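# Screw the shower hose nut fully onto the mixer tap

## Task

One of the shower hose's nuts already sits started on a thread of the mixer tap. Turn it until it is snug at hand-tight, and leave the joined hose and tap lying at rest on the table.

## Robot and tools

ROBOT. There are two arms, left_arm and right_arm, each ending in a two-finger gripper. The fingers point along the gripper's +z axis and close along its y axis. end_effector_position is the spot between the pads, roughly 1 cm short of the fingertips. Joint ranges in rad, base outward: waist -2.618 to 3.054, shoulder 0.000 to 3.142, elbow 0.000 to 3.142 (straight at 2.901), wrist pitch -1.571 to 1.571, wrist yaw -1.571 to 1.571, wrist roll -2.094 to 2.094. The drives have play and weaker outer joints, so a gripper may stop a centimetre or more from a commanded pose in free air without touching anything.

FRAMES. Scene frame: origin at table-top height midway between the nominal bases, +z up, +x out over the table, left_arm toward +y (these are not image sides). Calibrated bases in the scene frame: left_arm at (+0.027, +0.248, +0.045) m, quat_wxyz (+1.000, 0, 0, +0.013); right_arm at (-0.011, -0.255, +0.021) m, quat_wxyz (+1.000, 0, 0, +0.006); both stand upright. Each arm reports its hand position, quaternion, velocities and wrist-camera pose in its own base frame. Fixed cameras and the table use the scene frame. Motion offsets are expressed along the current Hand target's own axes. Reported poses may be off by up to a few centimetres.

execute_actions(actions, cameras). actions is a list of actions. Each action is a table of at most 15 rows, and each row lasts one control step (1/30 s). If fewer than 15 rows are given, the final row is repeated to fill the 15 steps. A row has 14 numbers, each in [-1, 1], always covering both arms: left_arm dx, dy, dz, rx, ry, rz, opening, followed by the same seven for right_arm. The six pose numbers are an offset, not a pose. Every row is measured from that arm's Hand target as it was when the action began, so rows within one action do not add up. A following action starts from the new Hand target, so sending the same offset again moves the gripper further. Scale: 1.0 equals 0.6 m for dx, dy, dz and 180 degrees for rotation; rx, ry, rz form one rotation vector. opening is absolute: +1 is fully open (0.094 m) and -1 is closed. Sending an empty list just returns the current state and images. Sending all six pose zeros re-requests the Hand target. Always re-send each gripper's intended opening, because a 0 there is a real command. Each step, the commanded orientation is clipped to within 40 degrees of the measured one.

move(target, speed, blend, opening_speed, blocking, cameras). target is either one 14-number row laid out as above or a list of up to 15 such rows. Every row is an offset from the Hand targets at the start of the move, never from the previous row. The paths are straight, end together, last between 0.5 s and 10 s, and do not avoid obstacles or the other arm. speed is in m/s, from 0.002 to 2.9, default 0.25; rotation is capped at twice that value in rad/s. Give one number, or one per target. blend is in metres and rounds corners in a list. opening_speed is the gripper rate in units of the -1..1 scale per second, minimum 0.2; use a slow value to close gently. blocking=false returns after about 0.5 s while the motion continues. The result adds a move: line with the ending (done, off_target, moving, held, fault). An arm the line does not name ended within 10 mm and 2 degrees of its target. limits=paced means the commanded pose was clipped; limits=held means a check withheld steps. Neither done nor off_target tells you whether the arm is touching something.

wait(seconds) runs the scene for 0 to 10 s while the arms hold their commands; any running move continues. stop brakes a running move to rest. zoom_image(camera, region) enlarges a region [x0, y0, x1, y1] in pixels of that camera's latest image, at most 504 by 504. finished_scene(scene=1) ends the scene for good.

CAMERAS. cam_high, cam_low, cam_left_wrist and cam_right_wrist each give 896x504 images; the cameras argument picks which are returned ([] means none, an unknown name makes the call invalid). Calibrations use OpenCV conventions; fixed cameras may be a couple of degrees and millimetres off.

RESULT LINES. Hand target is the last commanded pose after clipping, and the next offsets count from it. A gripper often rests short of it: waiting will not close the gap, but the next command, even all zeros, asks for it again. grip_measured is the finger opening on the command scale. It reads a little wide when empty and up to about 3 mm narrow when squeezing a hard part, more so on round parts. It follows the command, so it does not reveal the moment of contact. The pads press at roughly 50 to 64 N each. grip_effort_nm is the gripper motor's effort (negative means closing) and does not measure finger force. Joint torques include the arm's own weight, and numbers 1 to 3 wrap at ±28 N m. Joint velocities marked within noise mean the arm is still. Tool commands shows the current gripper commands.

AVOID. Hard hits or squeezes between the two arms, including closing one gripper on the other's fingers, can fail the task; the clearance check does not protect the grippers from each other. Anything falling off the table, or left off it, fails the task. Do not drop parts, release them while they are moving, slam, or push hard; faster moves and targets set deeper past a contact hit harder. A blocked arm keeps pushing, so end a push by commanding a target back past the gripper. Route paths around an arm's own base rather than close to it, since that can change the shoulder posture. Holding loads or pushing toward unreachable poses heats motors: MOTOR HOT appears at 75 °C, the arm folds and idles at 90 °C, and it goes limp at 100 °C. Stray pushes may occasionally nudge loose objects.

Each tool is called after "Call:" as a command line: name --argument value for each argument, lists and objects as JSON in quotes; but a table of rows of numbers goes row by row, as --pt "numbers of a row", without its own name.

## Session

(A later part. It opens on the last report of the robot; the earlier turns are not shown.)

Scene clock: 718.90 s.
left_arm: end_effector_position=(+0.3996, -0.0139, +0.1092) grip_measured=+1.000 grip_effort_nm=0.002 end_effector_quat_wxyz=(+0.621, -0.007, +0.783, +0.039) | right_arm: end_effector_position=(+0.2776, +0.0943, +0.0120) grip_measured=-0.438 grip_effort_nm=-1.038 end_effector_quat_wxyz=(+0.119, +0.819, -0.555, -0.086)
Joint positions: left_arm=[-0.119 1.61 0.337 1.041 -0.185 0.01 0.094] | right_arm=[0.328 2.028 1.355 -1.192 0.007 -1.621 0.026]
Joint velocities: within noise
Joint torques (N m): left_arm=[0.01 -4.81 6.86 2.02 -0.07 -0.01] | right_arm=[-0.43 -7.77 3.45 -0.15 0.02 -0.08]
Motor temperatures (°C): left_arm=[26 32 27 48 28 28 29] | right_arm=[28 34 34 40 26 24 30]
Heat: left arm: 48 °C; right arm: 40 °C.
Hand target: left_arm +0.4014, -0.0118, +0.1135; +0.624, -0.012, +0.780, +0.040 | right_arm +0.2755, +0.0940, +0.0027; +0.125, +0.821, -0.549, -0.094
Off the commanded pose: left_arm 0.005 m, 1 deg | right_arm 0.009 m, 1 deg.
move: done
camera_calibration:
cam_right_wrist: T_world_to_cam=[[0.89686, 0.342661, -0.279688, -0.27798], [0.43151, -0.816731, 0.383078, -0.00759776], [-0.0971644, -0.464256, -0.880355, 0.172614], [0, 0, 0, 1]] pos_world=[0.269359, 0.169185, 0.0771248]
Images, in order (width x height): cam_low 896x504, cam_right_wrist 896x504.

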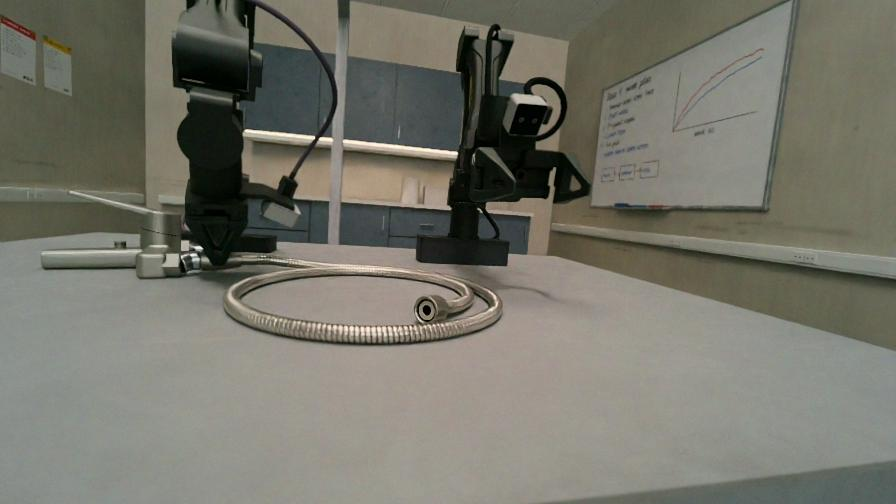

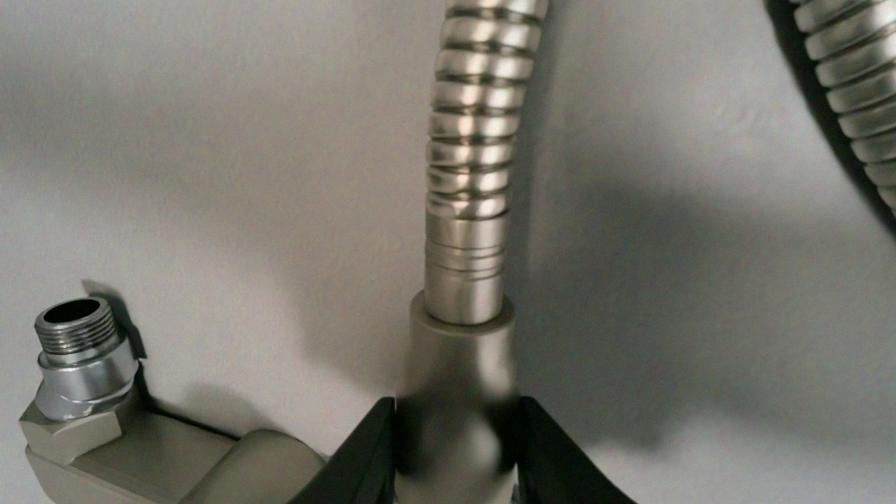

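Call:
move --target '[0,0,0,0,0,0,1,0,0,0,0.12,0,0,-1]' --cameras '["cam_low","cam_right_wrist"]' --speed 0.2

Call:
zoom_image --camera "cam_right_wrist" --region '[370, 250, 550, 500]'

Call:
move --target '[0,0,0,0,0,0,1,0,-0.01,0,0.12,0,0,-1]' --cameras '["cam_low","cam_right_wrist"]' --speed 0.2

Call:
zoom_image --camera "cam_right_wrist" --region '[370, 250, 550, 500]'

Scene clock: 730.10 s.
left_arm: end_effector_position=(+0.3996, -0.0139, +0.1092) grip_measured=+1.000 grip_effort_nm=0.007 end_effector_quat_wxyz=(+0.621, -0.007, +0.783, +0.039) | right_arm: end_effector_position=(+0.2710, +0.0968, +0.0197) grip_measured=-0.983 grip_effort_nm=-0.901 end_effector_quat_wxyz=(-0.027, +0.831, -0.556, +0.008)
Joint positions: left_arm=[-0.119 1.61 0.337 1.041 -0.185 0.01 0.094] | right_arm=[0.327 1.683 0.978 -0.814 -0.021 -1.635 0.001]
Joint velocities: within noise
Joint torques (N m): left_arm=[0.18 -4.86 6.9 2.04 -0.01 0] | right_arm=[-0.92 -4.55 2.04 1.21 -0.04 -0.07]
Motor temperatures (°C): left_arm=[26 32 27 48 28 28 29] | right_arm=[28 34 33 39 26 24 30]
Heat: left arm: 48 °C; right arm: 39 °C.
Hand target: left_arm +0.4014, -0.0118, +0.1135; +0.624, -0.012, +0.780, +0.040 | right_arm +0.2755, +0.0940, +0.0027; -0.031, +0.830, -0.557, +0.011
Off the commanded pose: left_arm 0.005 m, 1 deg | right_arm 0.018 m, 1 deg.
move: off_target (right_arm)
camera_calibration:
cam_right_wrist: T_world_to_cam=[[0.928401, 0.365978, 0.0642751, -0.288424], [0.315289, -0.867419, 0.384938, 0.0306612], [0.196632, -0.337112, -0.920702, 0.0888462], [0, 0, 0, 1]] pos_world=[0.240636, 0.162104, 0.0885367]
Images, in order (width x height): cam_low 896x504, cam_right_wrist 896x504.

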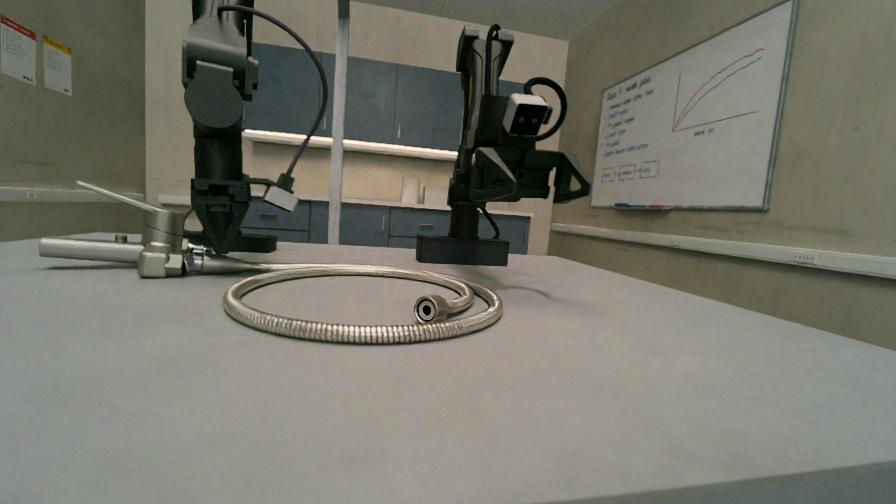

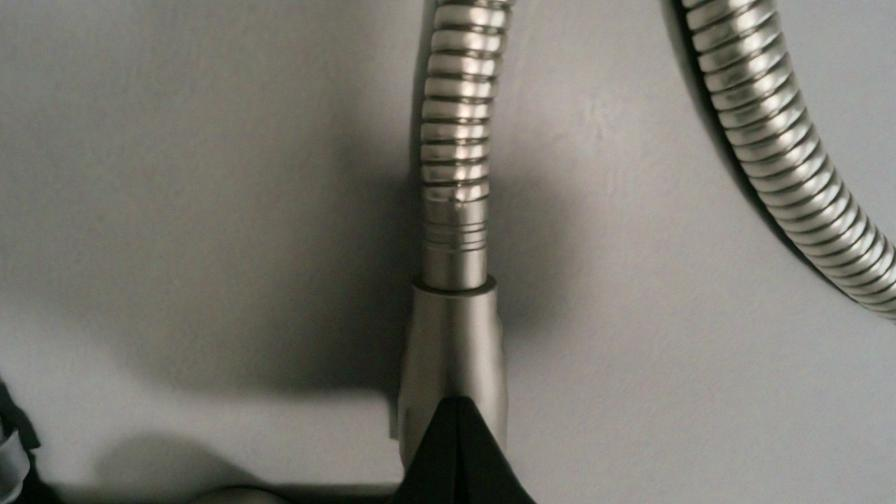

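Scaled by 2.016 from the camera's 896x504 image, which has a finer 1280x720 frame.

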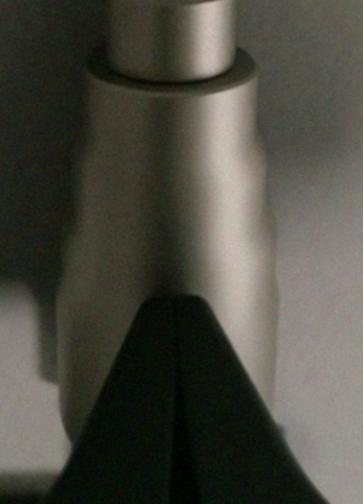

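Scene clock: 732.00 s.
left_arm: end_effector_position=(+0.3996, -0.0139, +0.1092) grip_measured=+1.000 grip_effort_nm=0.007 end_effector_quat_wxyz=(+0.621, -0.007, +0.783, +0.039) | right_arm: end_effector_position=(+0.2935, +0.1029, +0.0183) grip_measured=-0.984 grip_effort_nm=-0.877 end_effector_quat_wxyz=(-0.207, +0.807, -0.536, +0.134)
Joint positions: left_arm=[-0.119 1.61 0.337 1.041 -0.185 0.01 0.094] | right_arm=[0.305 1.439 0.593 -0.228 -0.05 -1.652 0.001]
Joint velocities: within noise
Joint torques (N m): left_arm=[0.03 -4.74 6.8 2 -0.06 0.01] | right_arm=[-0.65 -3.54 3.29 1.11 -0.05 -0.01]
Motor temperatures (°C): left_arm=[26 32 27 48 28 28 29] | right_arm=[28 34 33 40 26 24 30]
Heat: left arm: 48 °C; right arm: 40 °C.
Hand target: left_arm +0.4014, -0.0118, +0.1135; +0.624, -0.012, +0.780, +0.040 | right_arm +0.2811, +0.0963, +0.0031; -0.186, +0.810, -0.545, +0.115
Off the commanded pose: left_arm 0.005 m, 1 deg | right_arm 0.021 m, 4 deg.
move: off_target (right_arm)
camera_calibration:
cam_right_wrist: T_world_to_cam=[[0.810399, 0.323539, 0.488443, -0.280165], [0.164889, -0.925945, 0.33976, 0.0803202], [0.562197, -0.194802, -0.803733, -0.0388948], [0, 0, 0, 1]] pos_world=[0.235668, 0.15744, 0.0782942]
Images, in order (width x height): cam_low 896x504, cam_right_wrist 896x504.

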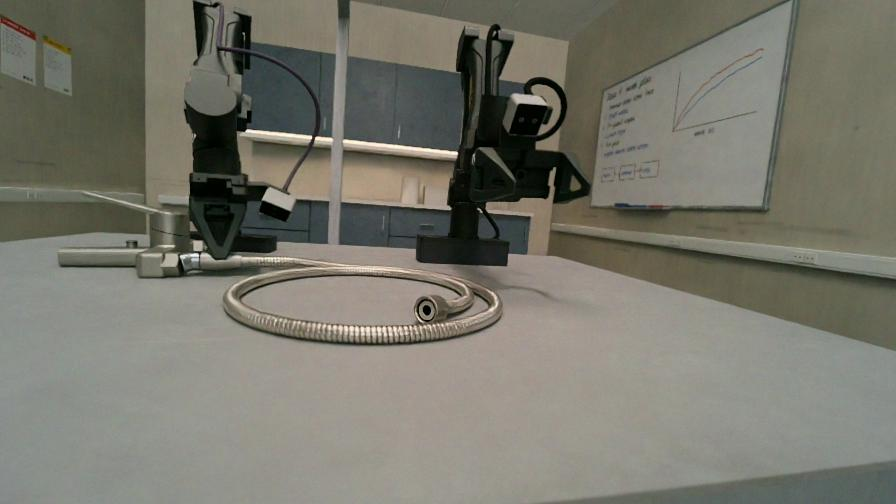

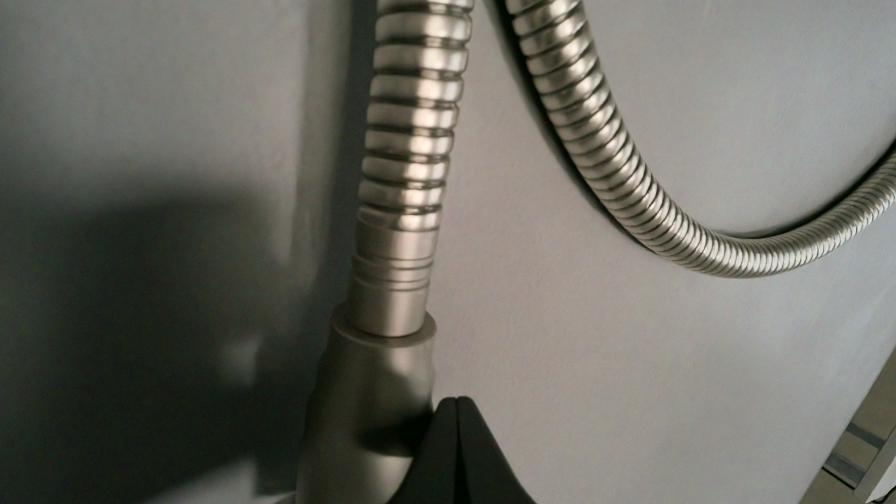

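Scaled by 2.016 from the camera's 896x504 image, which has a finer 1280x720 frame.

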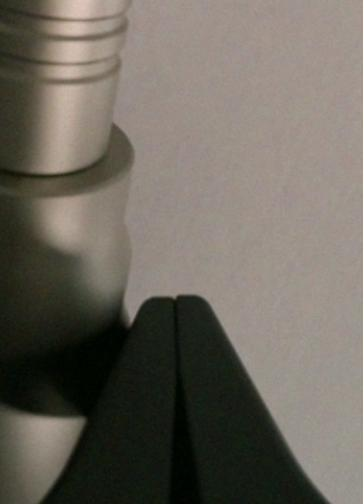

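Call:
move --pt "0 0 0 0 0 0 1 -0.0035 -0.0588 -0.0677 0 0 0 -1" --pt "0 0 0 0 0 0 1 -0.0042 -0.0457 -0.074 -0.244 0 0 -1" --pt "0 0 0 0 0 0 1 -0.0042 -0.0457 -0.074 -0.244 0 0 0" --cameras '["cam_low","cam_right_wrist"]' --speed 0.25

Call:
zoom_image --camera "cam_right_wrist" --region '[360, 200, 560, 460]'

Scene clock: 749.30 s.
left_arm: end_effector_position=(+0.3996, -0.0139, +0.1092) grip_measured=+1.000 grip_effort_nm=0.007 end_effector_quat_wxyz=(+0.621, -0.007, +0.783, +0.039) | right_arm: end_effector_position=(+0.2865, +0.0957, +0.0552) grip_measured=-0.003 grip_effort_nm=0.144 end_effector_quat_wxyz=(+0.121, +0.818, -0.555, -0.089)
Joint positions: left_arm=[-0.119 1.61 0.337 1.041 -0.185 0.01 0.094] | right_arm=[0.322 2.011 1.51 -1.372 0.005 -1.626 0.047]
Joint velocities: within noise
Joint torques (N m): left_arm=[0.02 -4.74 6.84 2.02 -0.03 0] | right_arm=[0.7 -7.77 6.54 -0.6 0.02 0.03]
Motor temperatures (°C): left_arm=[26 32 27 48 28 28 29] | right_arm=[28 33 33 39 26 24 30]
Heat: left arm: 48 °C; right arm: 39 °C.
Hand target: left_arm +0.4014, -0.0118, +0.1135; +0.624, -0.012, +0.780, +0.040 | right_arm +0.2859, +0.1000, +0.0550; +0.131, +0.820, -0.548, -0.097
Off the commanded pose: left_arm 0.005 m, 1 deg | right_arm 0.004 m, 2 deg.
move: done
camera_calibration:
cam_right_wrist: T_world_to_cam=[[0.895323, 0.340725, -0.286884, -0.273323], [0.432771, -0.817824, 0.379305, -0.0269844], [-0.105381, -0.463756, -0.879673, 0.214377], [0, 0, 0, 1]] pos_world=[0.278982, 0.170478, 0.120405]
Images, in order (width x height): cam_low 896x504, cam_right_wrist 896x504.

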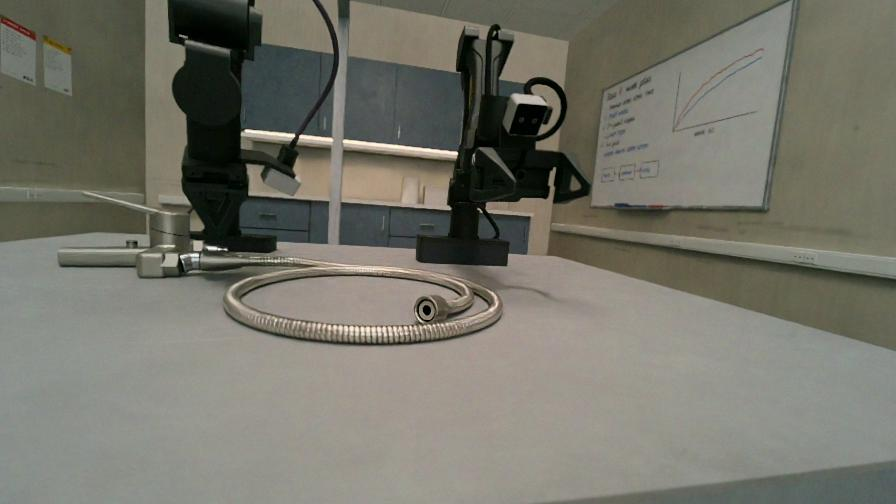

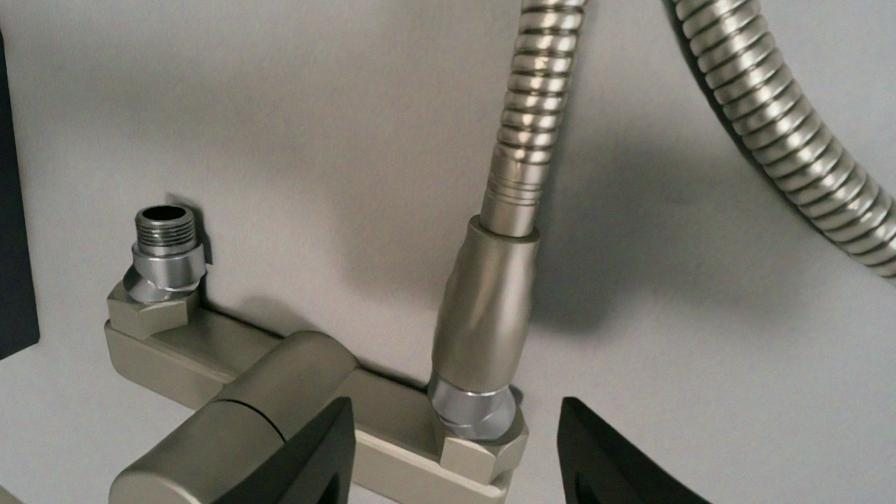

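Scaled by 1.938 from the camera's 896x504 image, which has a finer 1280x720 frame.

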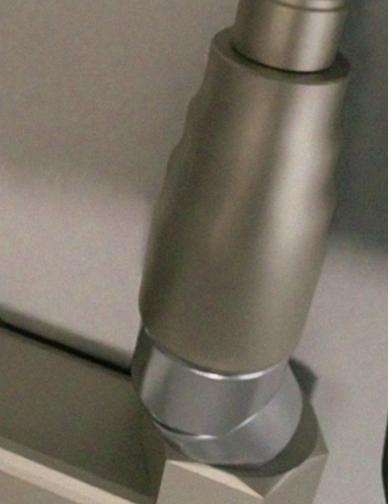

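Call:
move --pt "0 0 0 0 0 0 1 0.0097 -0.0102 0.02 0 -0.015 0.0477 0" --pt "0 0 0 0 0 0 1 0.0097 -0.0182 0.0922 0 -0.015 0.0477 0" --cameras '["cam_low","cam_right_wrist"]' --speed 0.12

Scene clock: 767.90 s.
left_arm: end_effector_position=(+0.3996, -0.0139, +0.1092) grip_measured=+1.000 grip_effort_nm=0.002 end_effector_quat_wxyz=(+0.621, -0.007, +0.783, +0.039) | right_arm: end_effector_position=(+0.2825, +0.0912, +0.0075) grip_measured=-0.003 grip_effort_nm=0.139 end_effector_quat_wxyz=(+0.126, +0.779, -0.608, -0.092)
Joint positions: left_arm=[-0.119 1.61 0.337 1.041 -0.185 0.01 0.094] | right_arm=[0.304 2.065 1.386 -1.205 -0.009 -1.514 0.047]
Joint velocities: within noise
Joint torques (N m): left_arm=[0.06 -4.77 6.82 2.01 -0.05 0.01] | right_arm=[-0.57 -8.13 3.54 -0.18 -0.18 0.03]
Motor temperatures (°C): left_arm=[26 32 27 48 28 28 29] | right_arm=[28 34 34 38 26 24 29]
Heat: left arm: 48 °C; right arm: 38 °C.
Hand target: left_arm +0.4014, -0.0118, +0.1135; +0.624, -0.012, +0.780, +0.040 | right_arm +0.2809, +0.0927, -0.0010; +0.125, +0.775, -0.611, -0.107
Off the commanded pose: left_arm 0.005 m, 1 deg | right_arm 0.009 m, 2 deg.
move: done
camera_calibration:
cam_right_wrist: T_world_to_cam=[[0.93018, 0.215738, -0.297024, -0.280243], [0.325824, -0.857933, 0.397228, 0.0228558], [-0.169129, -0.466271, -0.868324, 0.18816], [0, 0, 0, 1]] pos_world=[0.285052, 0.167801, 0.071066]
Images, in order (width x height): cam_low 896x504, cam_right_wrist 896x504.

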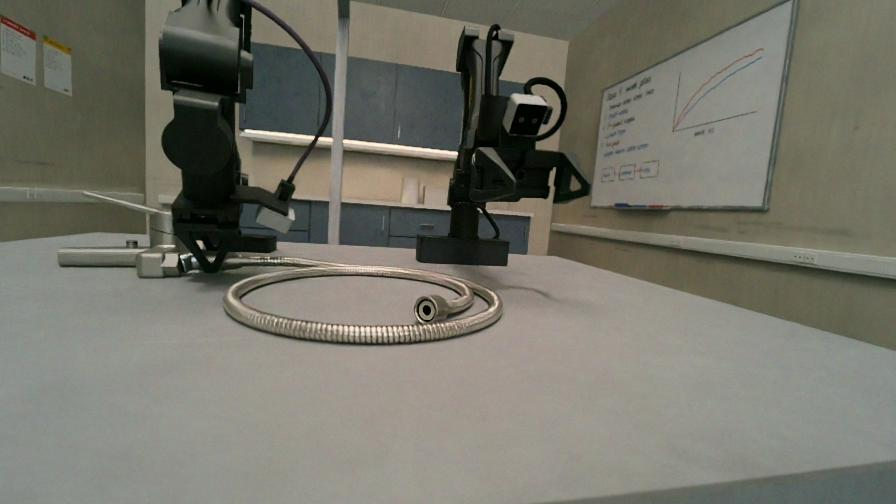

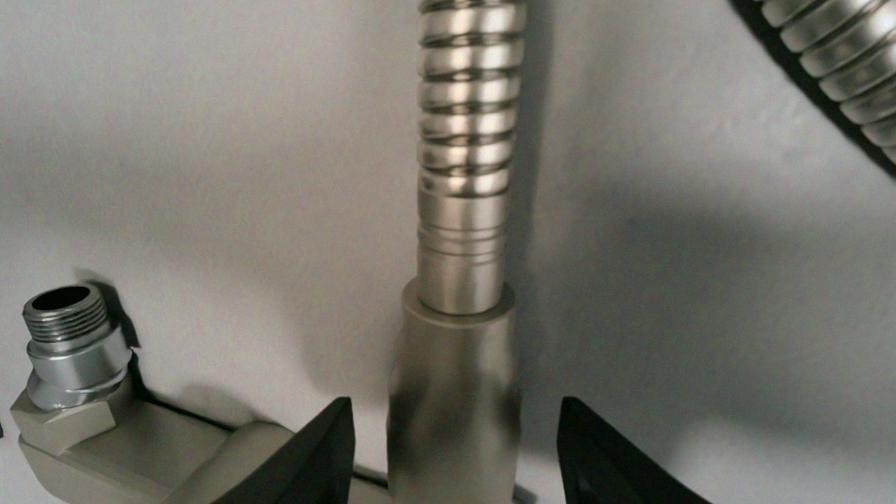

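Call:
move --target '[0,0,0,0,0,0,1,0,0,0,0,0,0,-1]' --cameras '["cam_right_wrist"]'

Call:
zoom_image --camera "cam_right_wrist" --region '[370, 250, 550, 500]'

Call:
move --target '[0,0,0,0,0,0,1,0,-0.003,0,0.2,0,0,-1]' --cameras '["cam_low","cam_right_wrist"]' --speed 0.2

Call:
zoom_image --camera "cam_right_wrist" --region '[370, 250, 550, 500]'

Call:
zoom_image --camera "cam_low" --region '[30, 150, 280, 300]'

Scene clock: 777.37 s.
left_arm: end_effector_position=(+0.3996, -0.0139, +0.1092) grip_measured=+1.000 grip_effort_nm=0.007 end_effector_quat_wxyz=(+0.621, -0.007, +0.783, +0.039) | right_arm: end_effector_position=(+0.2823, +0.0906, +0.0076) grip_measured=-0.419 grip_effort_nm=-1.033 end_effector_quat_wxyz=(+0.127, +0.777, -0.610, -0.092)
Joint positions: left_arm=[-0.119 1.61 0.337 1.041 -0.185 0.01 0.094] | right_arm=[0.302 2.065 1.386 -1.206 -0.009 -1.509 0.027]
Joint velocities: within noise
Joint torques (N m): left_arm=[0.02 -4.68 6.86 2.02 -0.05 0] | right_arm=[-0.55 -8.18 3.51 -0.17 -0.17 -0.01]
Motor temperatures (°C): left_arm=[26 32 27 48 28 28 29] | right_arm=[28 34 34 38 26 24 29]
Heat: left arm: 48 °C; right arm: 38 °C.
Hand target: left_arm +0.4014, -0.0118, +0.1135; +0.624, -0.012, +0.780, +0.040 | right_arm +0.2809, +0.0927, -0.0010; +0.125, +0.775, -0.611, -0.107
Off the commanded pose: left_arm 0.005 m, 1 deg | right_arm 0.009 m, 2 deg.
move: done
camera_calibration:
cam_right_wrist: T_world_to_cam=[[0.931118, 0.209703, -0.298401, -0.279632], [0.32118, -0.859119, 0.398444, 0.0238815], [-0.172807, -0.466839, -0.867294, 0.189001], [0, 0, 0, 1]] pos_world=[0.285361, 0.16739, 0.0709612]
Images, in order (width x height): cam_right_wrist 896x504.

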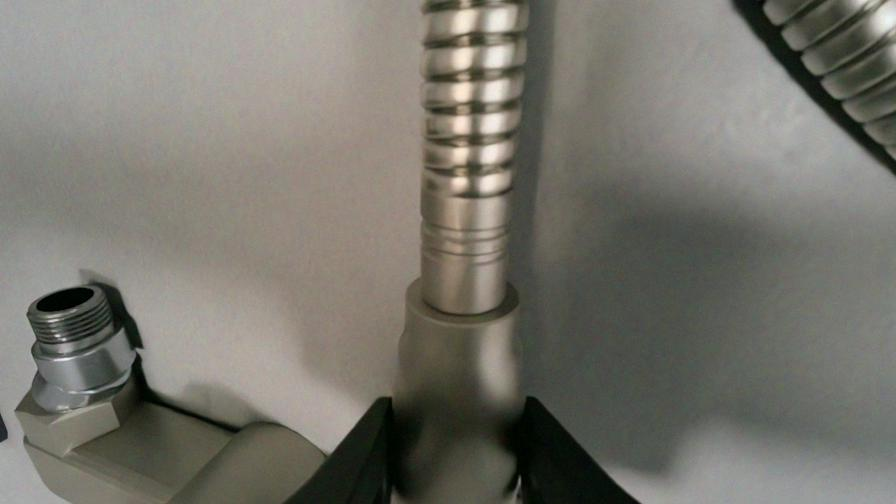

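Scaled by 2.016 from the camera's 896x504 image, which has a finer 1280x720 frame.

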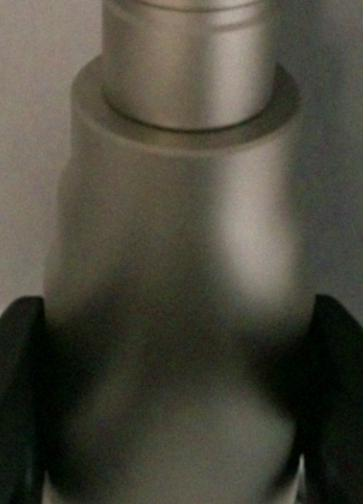

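Scene clock: 779.63 s.
left_arm: end_effector_position=(+0.3996, -0.0139, +0.1092) grip_measured=+1.000 grip_effort_nm=0.002 end_effector_quat_wxyz=(+0.621, -0.007, +0.783, +0.039) | right_arm: end_effector_position=(+0.2616, +0.0872, -0.0003) grip_measured=-0.413 grip_effort_nm=-1.038 end_effector_quat_wxyz=(-0.077, +0.784, -0.613, +0.056)
Joint positions: left_arm=[-0.119 1.61 0.337 1.041 -0.185 0.01 0.094] | right_arm=[0.324 1.565 0.742 -0.557 0.008 -1.491 0.028]
Joint velocities: within noise
Joint torques (N m): left_arm=[-0.01 -4.81 6.76 2.02 -0.08 -0.04] | right_arm=[0.44 -6.12 2.44 2.11 0.08 0.08]
Motor temperatures (°C): left_arm=[26 32 27 48 28 28 29] | right_arm=[28 34 33 38 26 24 29]
Heat: left arm: 48 °C; right arm: 38 °C.
Hand target: left_arm +0.4014, -0.0118, +0.1135; +0.624, -0.012, +0.780, +0.040 | right_arm +0.2826, +0.0931, -0.0016; -0.121, +0.775, -0.614, +0.087
Off the commanded pose: left_arm 0.005 m, 1 deg | right_arm 0.022 m, 6 deg.
move: off_target (right_arm)
camera_calibration:
cam_right_wrist: T_world_to_cam=[[0.954774, 0.2201, 0.199906, -0.269011], [0.129919, -0.913576, 0.385358, 0.08557], [0.267447, -0.341958, -0.900853, 0.0508927], [0, 0, 0, 1]] pos_world=[0.232116, 0.154787, 0.0666487]
Images, in order (width x height): cam_low 896x504, cam_right_wrist 896x504.

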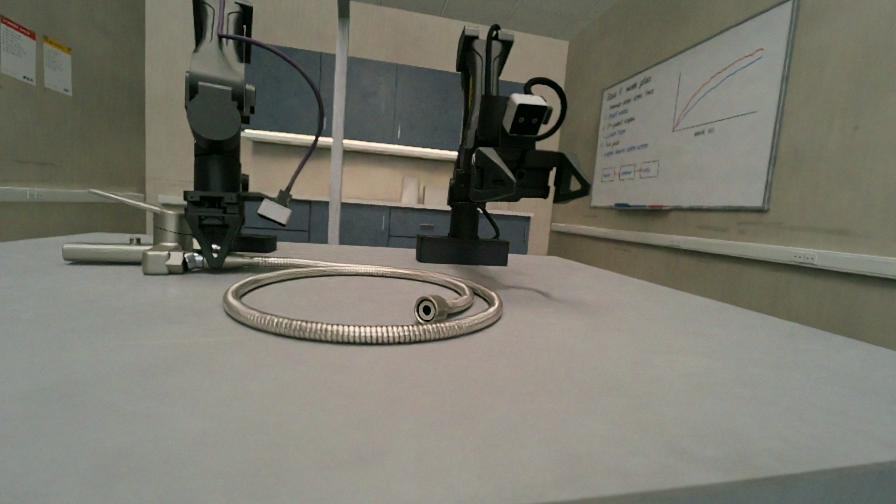

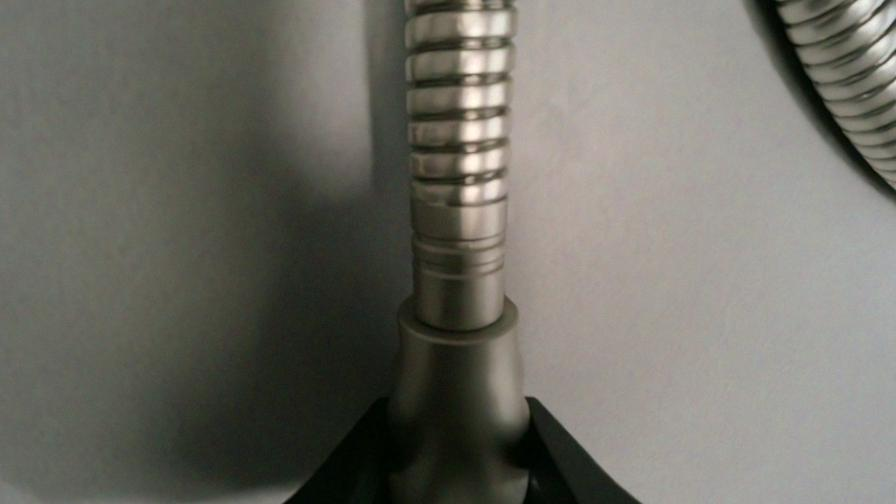

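Scaled by 2.016 from the camera's 896x504 image, which has a finer 1280x720 frame.

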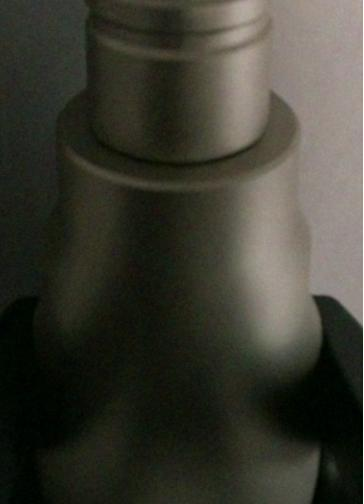

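Scaled by 2.016 from the camera's 896x504 image, which has a finer 1280x720 frame.

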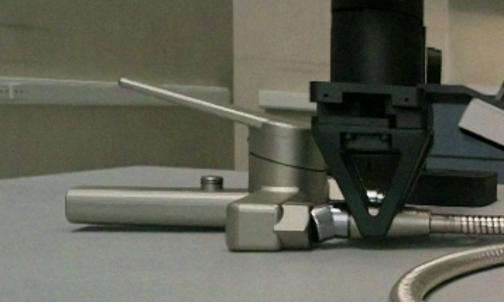

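Call:
move --target '[0,0,0,0,0,0,1,0,0,-0.008,0,0,0,-0.1]' --cameras '[]' --opening_speed 0.5

Call:
move --target '[0,0,0,0,0,0,1,0,0,-0.15,-0.12,0,0,0]' --cameras '["cam_right_wrist","cam_low","cam_high"]' --speed 0.15

Call:
zoom_image --camera "cam_right_wrist" --region '[360, 250, 560, 480]'

Call:
zoom_image --camera "cam_low" --region '[30, 150, 280, 300]'

Scene clock: 792.10 s.
left_arm: end_effector_position=(+0.3996, -0.0139, +0.1092) grip_measured=+1.000 grip_effort_nm=0.002 end_effector_quat_wxyz=(+0.621, -0.007, +0.783, +0.039) | right_arm: end_effector_position=(+0.2694, +0.0884, -0.0010) grip_measured=-0.103 grip_effort_nm=0.139 end_effector_quat_wxyz=(-0.095, +0.781, -0.613, +0.072)
Joint positions: left_arm=[-0.119 1.61 0.337 1.041 -0.185 0.01 0.094] | right_arm=[0.324 1.559 0.72 -0.494 0.016 -1.489 0.042]
Joint velocities: within noise
Joint torques (N m): left_arm=[0.06 -4.79 6.91 2 -0.07 -0.04] | right_arm=[0.5 -6.65 3.9 1.44 0.03 0.05]
Motor temperatures (°C): left_arm=[26 32 27 48 28 28 29] | right_arm=[28 33 33 41 26 24 30]
Heat: left arm: 48 °C; right arm: 41 °C.
Hand target: left_arm +0.4014, -0.0118, +0.1135; +0.624, -0.012, +0.780, +0.040 | right_arm +0.2812, +0.0927, +0.0030; -0.121, +0.775, -0.614, +0.087
Off the commanded pose: left_arm 0.005 m, 1 deg | right_arm 0.013 m, 4 deg.
move: off_target (right_arm)
No camera images: "cameras" was empty.

Scene clock: 794.37 s.
left_arm: end_effector_position=(+0.3996, -0.0139, +0.1092) grip_measured=+1.000 grip_effort_nm=0.002 end_effector_quat_wxyz=(+0.621, -0.007, +0.783, +0.039) | right_arm: end_effector_position=(+0.2528, +0.0833, +0.0865) grip_measured=-0.002 grip_effort_nm=0.129 end_effector_quat_wxyz=(+0.030, +0.785, -0.619, -0.016)
Joint positions: left_arm=[-0.119 1.61 0.337 1.041 -0.185 0.01 0.094] | right_arm=[0.319 1.629 1.199 -1.208 0.007 -1.486 0.047]
Joint velocities: within noise
Joint torques (N m): left_arm=[0.06 -4.81 6.9 2 -0.04 -0.01] | right_arm=[-0.75 -5.41 6.9 -0.05 -0.19 -0.05]
Motor temperatures (°C): left_arm=[26 32 27 48 28 28 29] | right_arm=[28 33 33 41 26 24 30]
Heat: left arm: 48 °C; right arm: 41 °C.
Hand target: left_arm +0.4014, -0.0118, +0.1135; +0.624, -0.012, +0.780, +0.040 | right_arm +0.2557, +0.0855, +0.0890; +0.027, +0.784, -0.619, -0.029
Off the commanded pose: left_arm 0.005 m, 1 deg | right_arm 0.004 m, 2 deg.
move: done
camera_calibration:
cam_right_wrist: T_world_to_cam=[[0.974605, 0.217006, -0.0552503, -0.25968], [0.220127, -0.88317, 0.414192, 0.0217587], [0.0410868, -0.415836, -0.908511, 0.194214], [0, 0, 0, 1]] pos_world=[0.240316, 0.15633, 0.153086]
Images, in order (width x height): cam_high 896x504, cam_low 896x504, cam_right_wrist 896x504.

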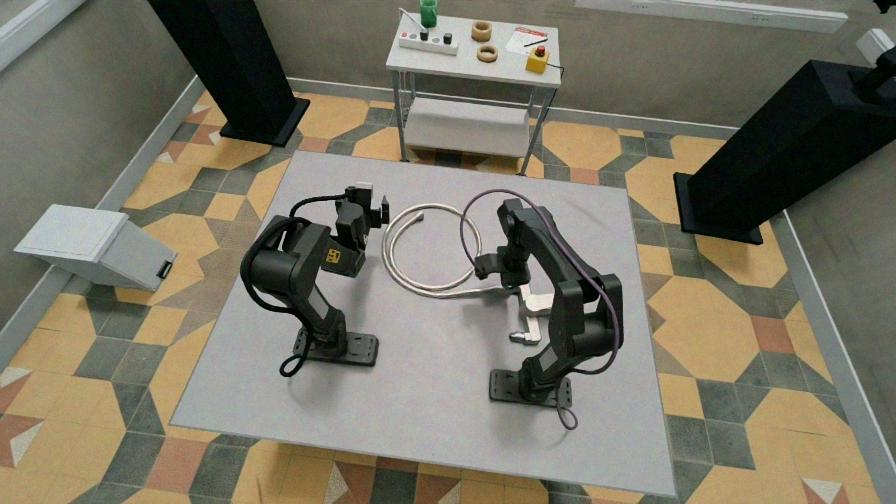

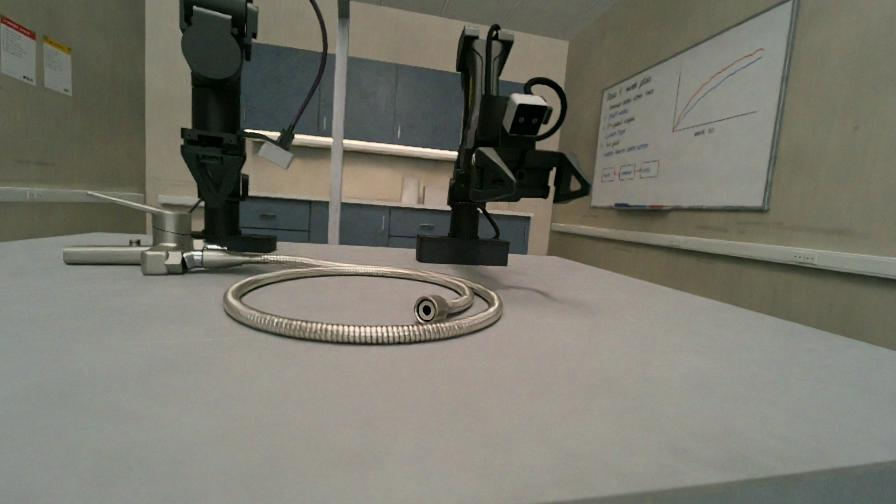

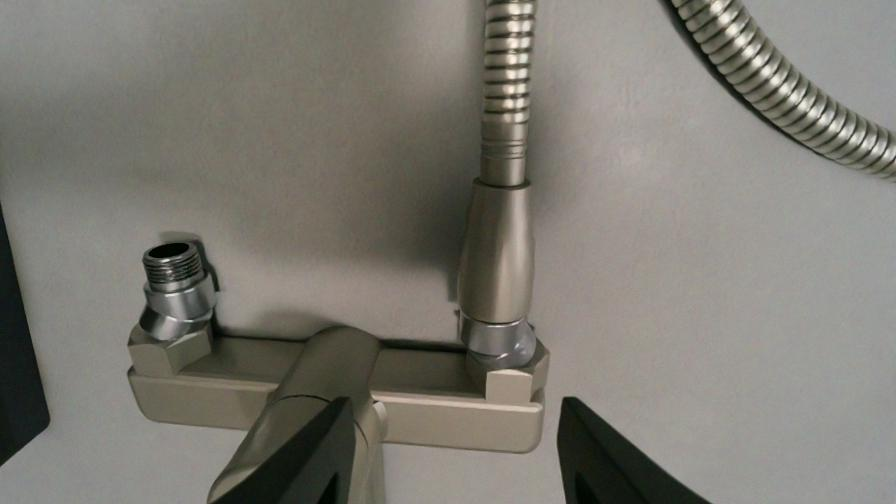

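Scaled by 2.191 from the camera's 896x504 image, which has a finer 1280x720 frame.

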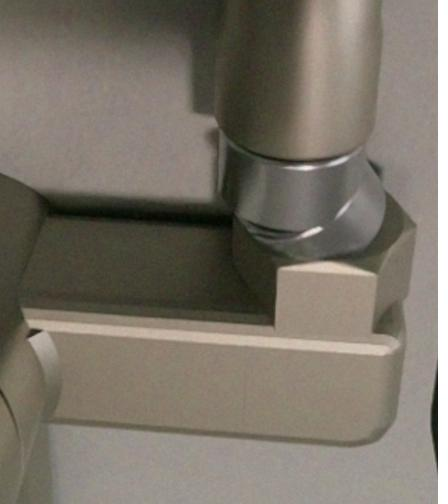

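Scaled by 2.016 from the camera's 896x504 image, which has a finer 1280x720 frame.

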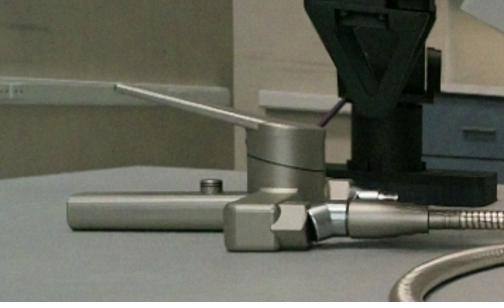

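Call:
finished_scene

The scene is finished: the task was done.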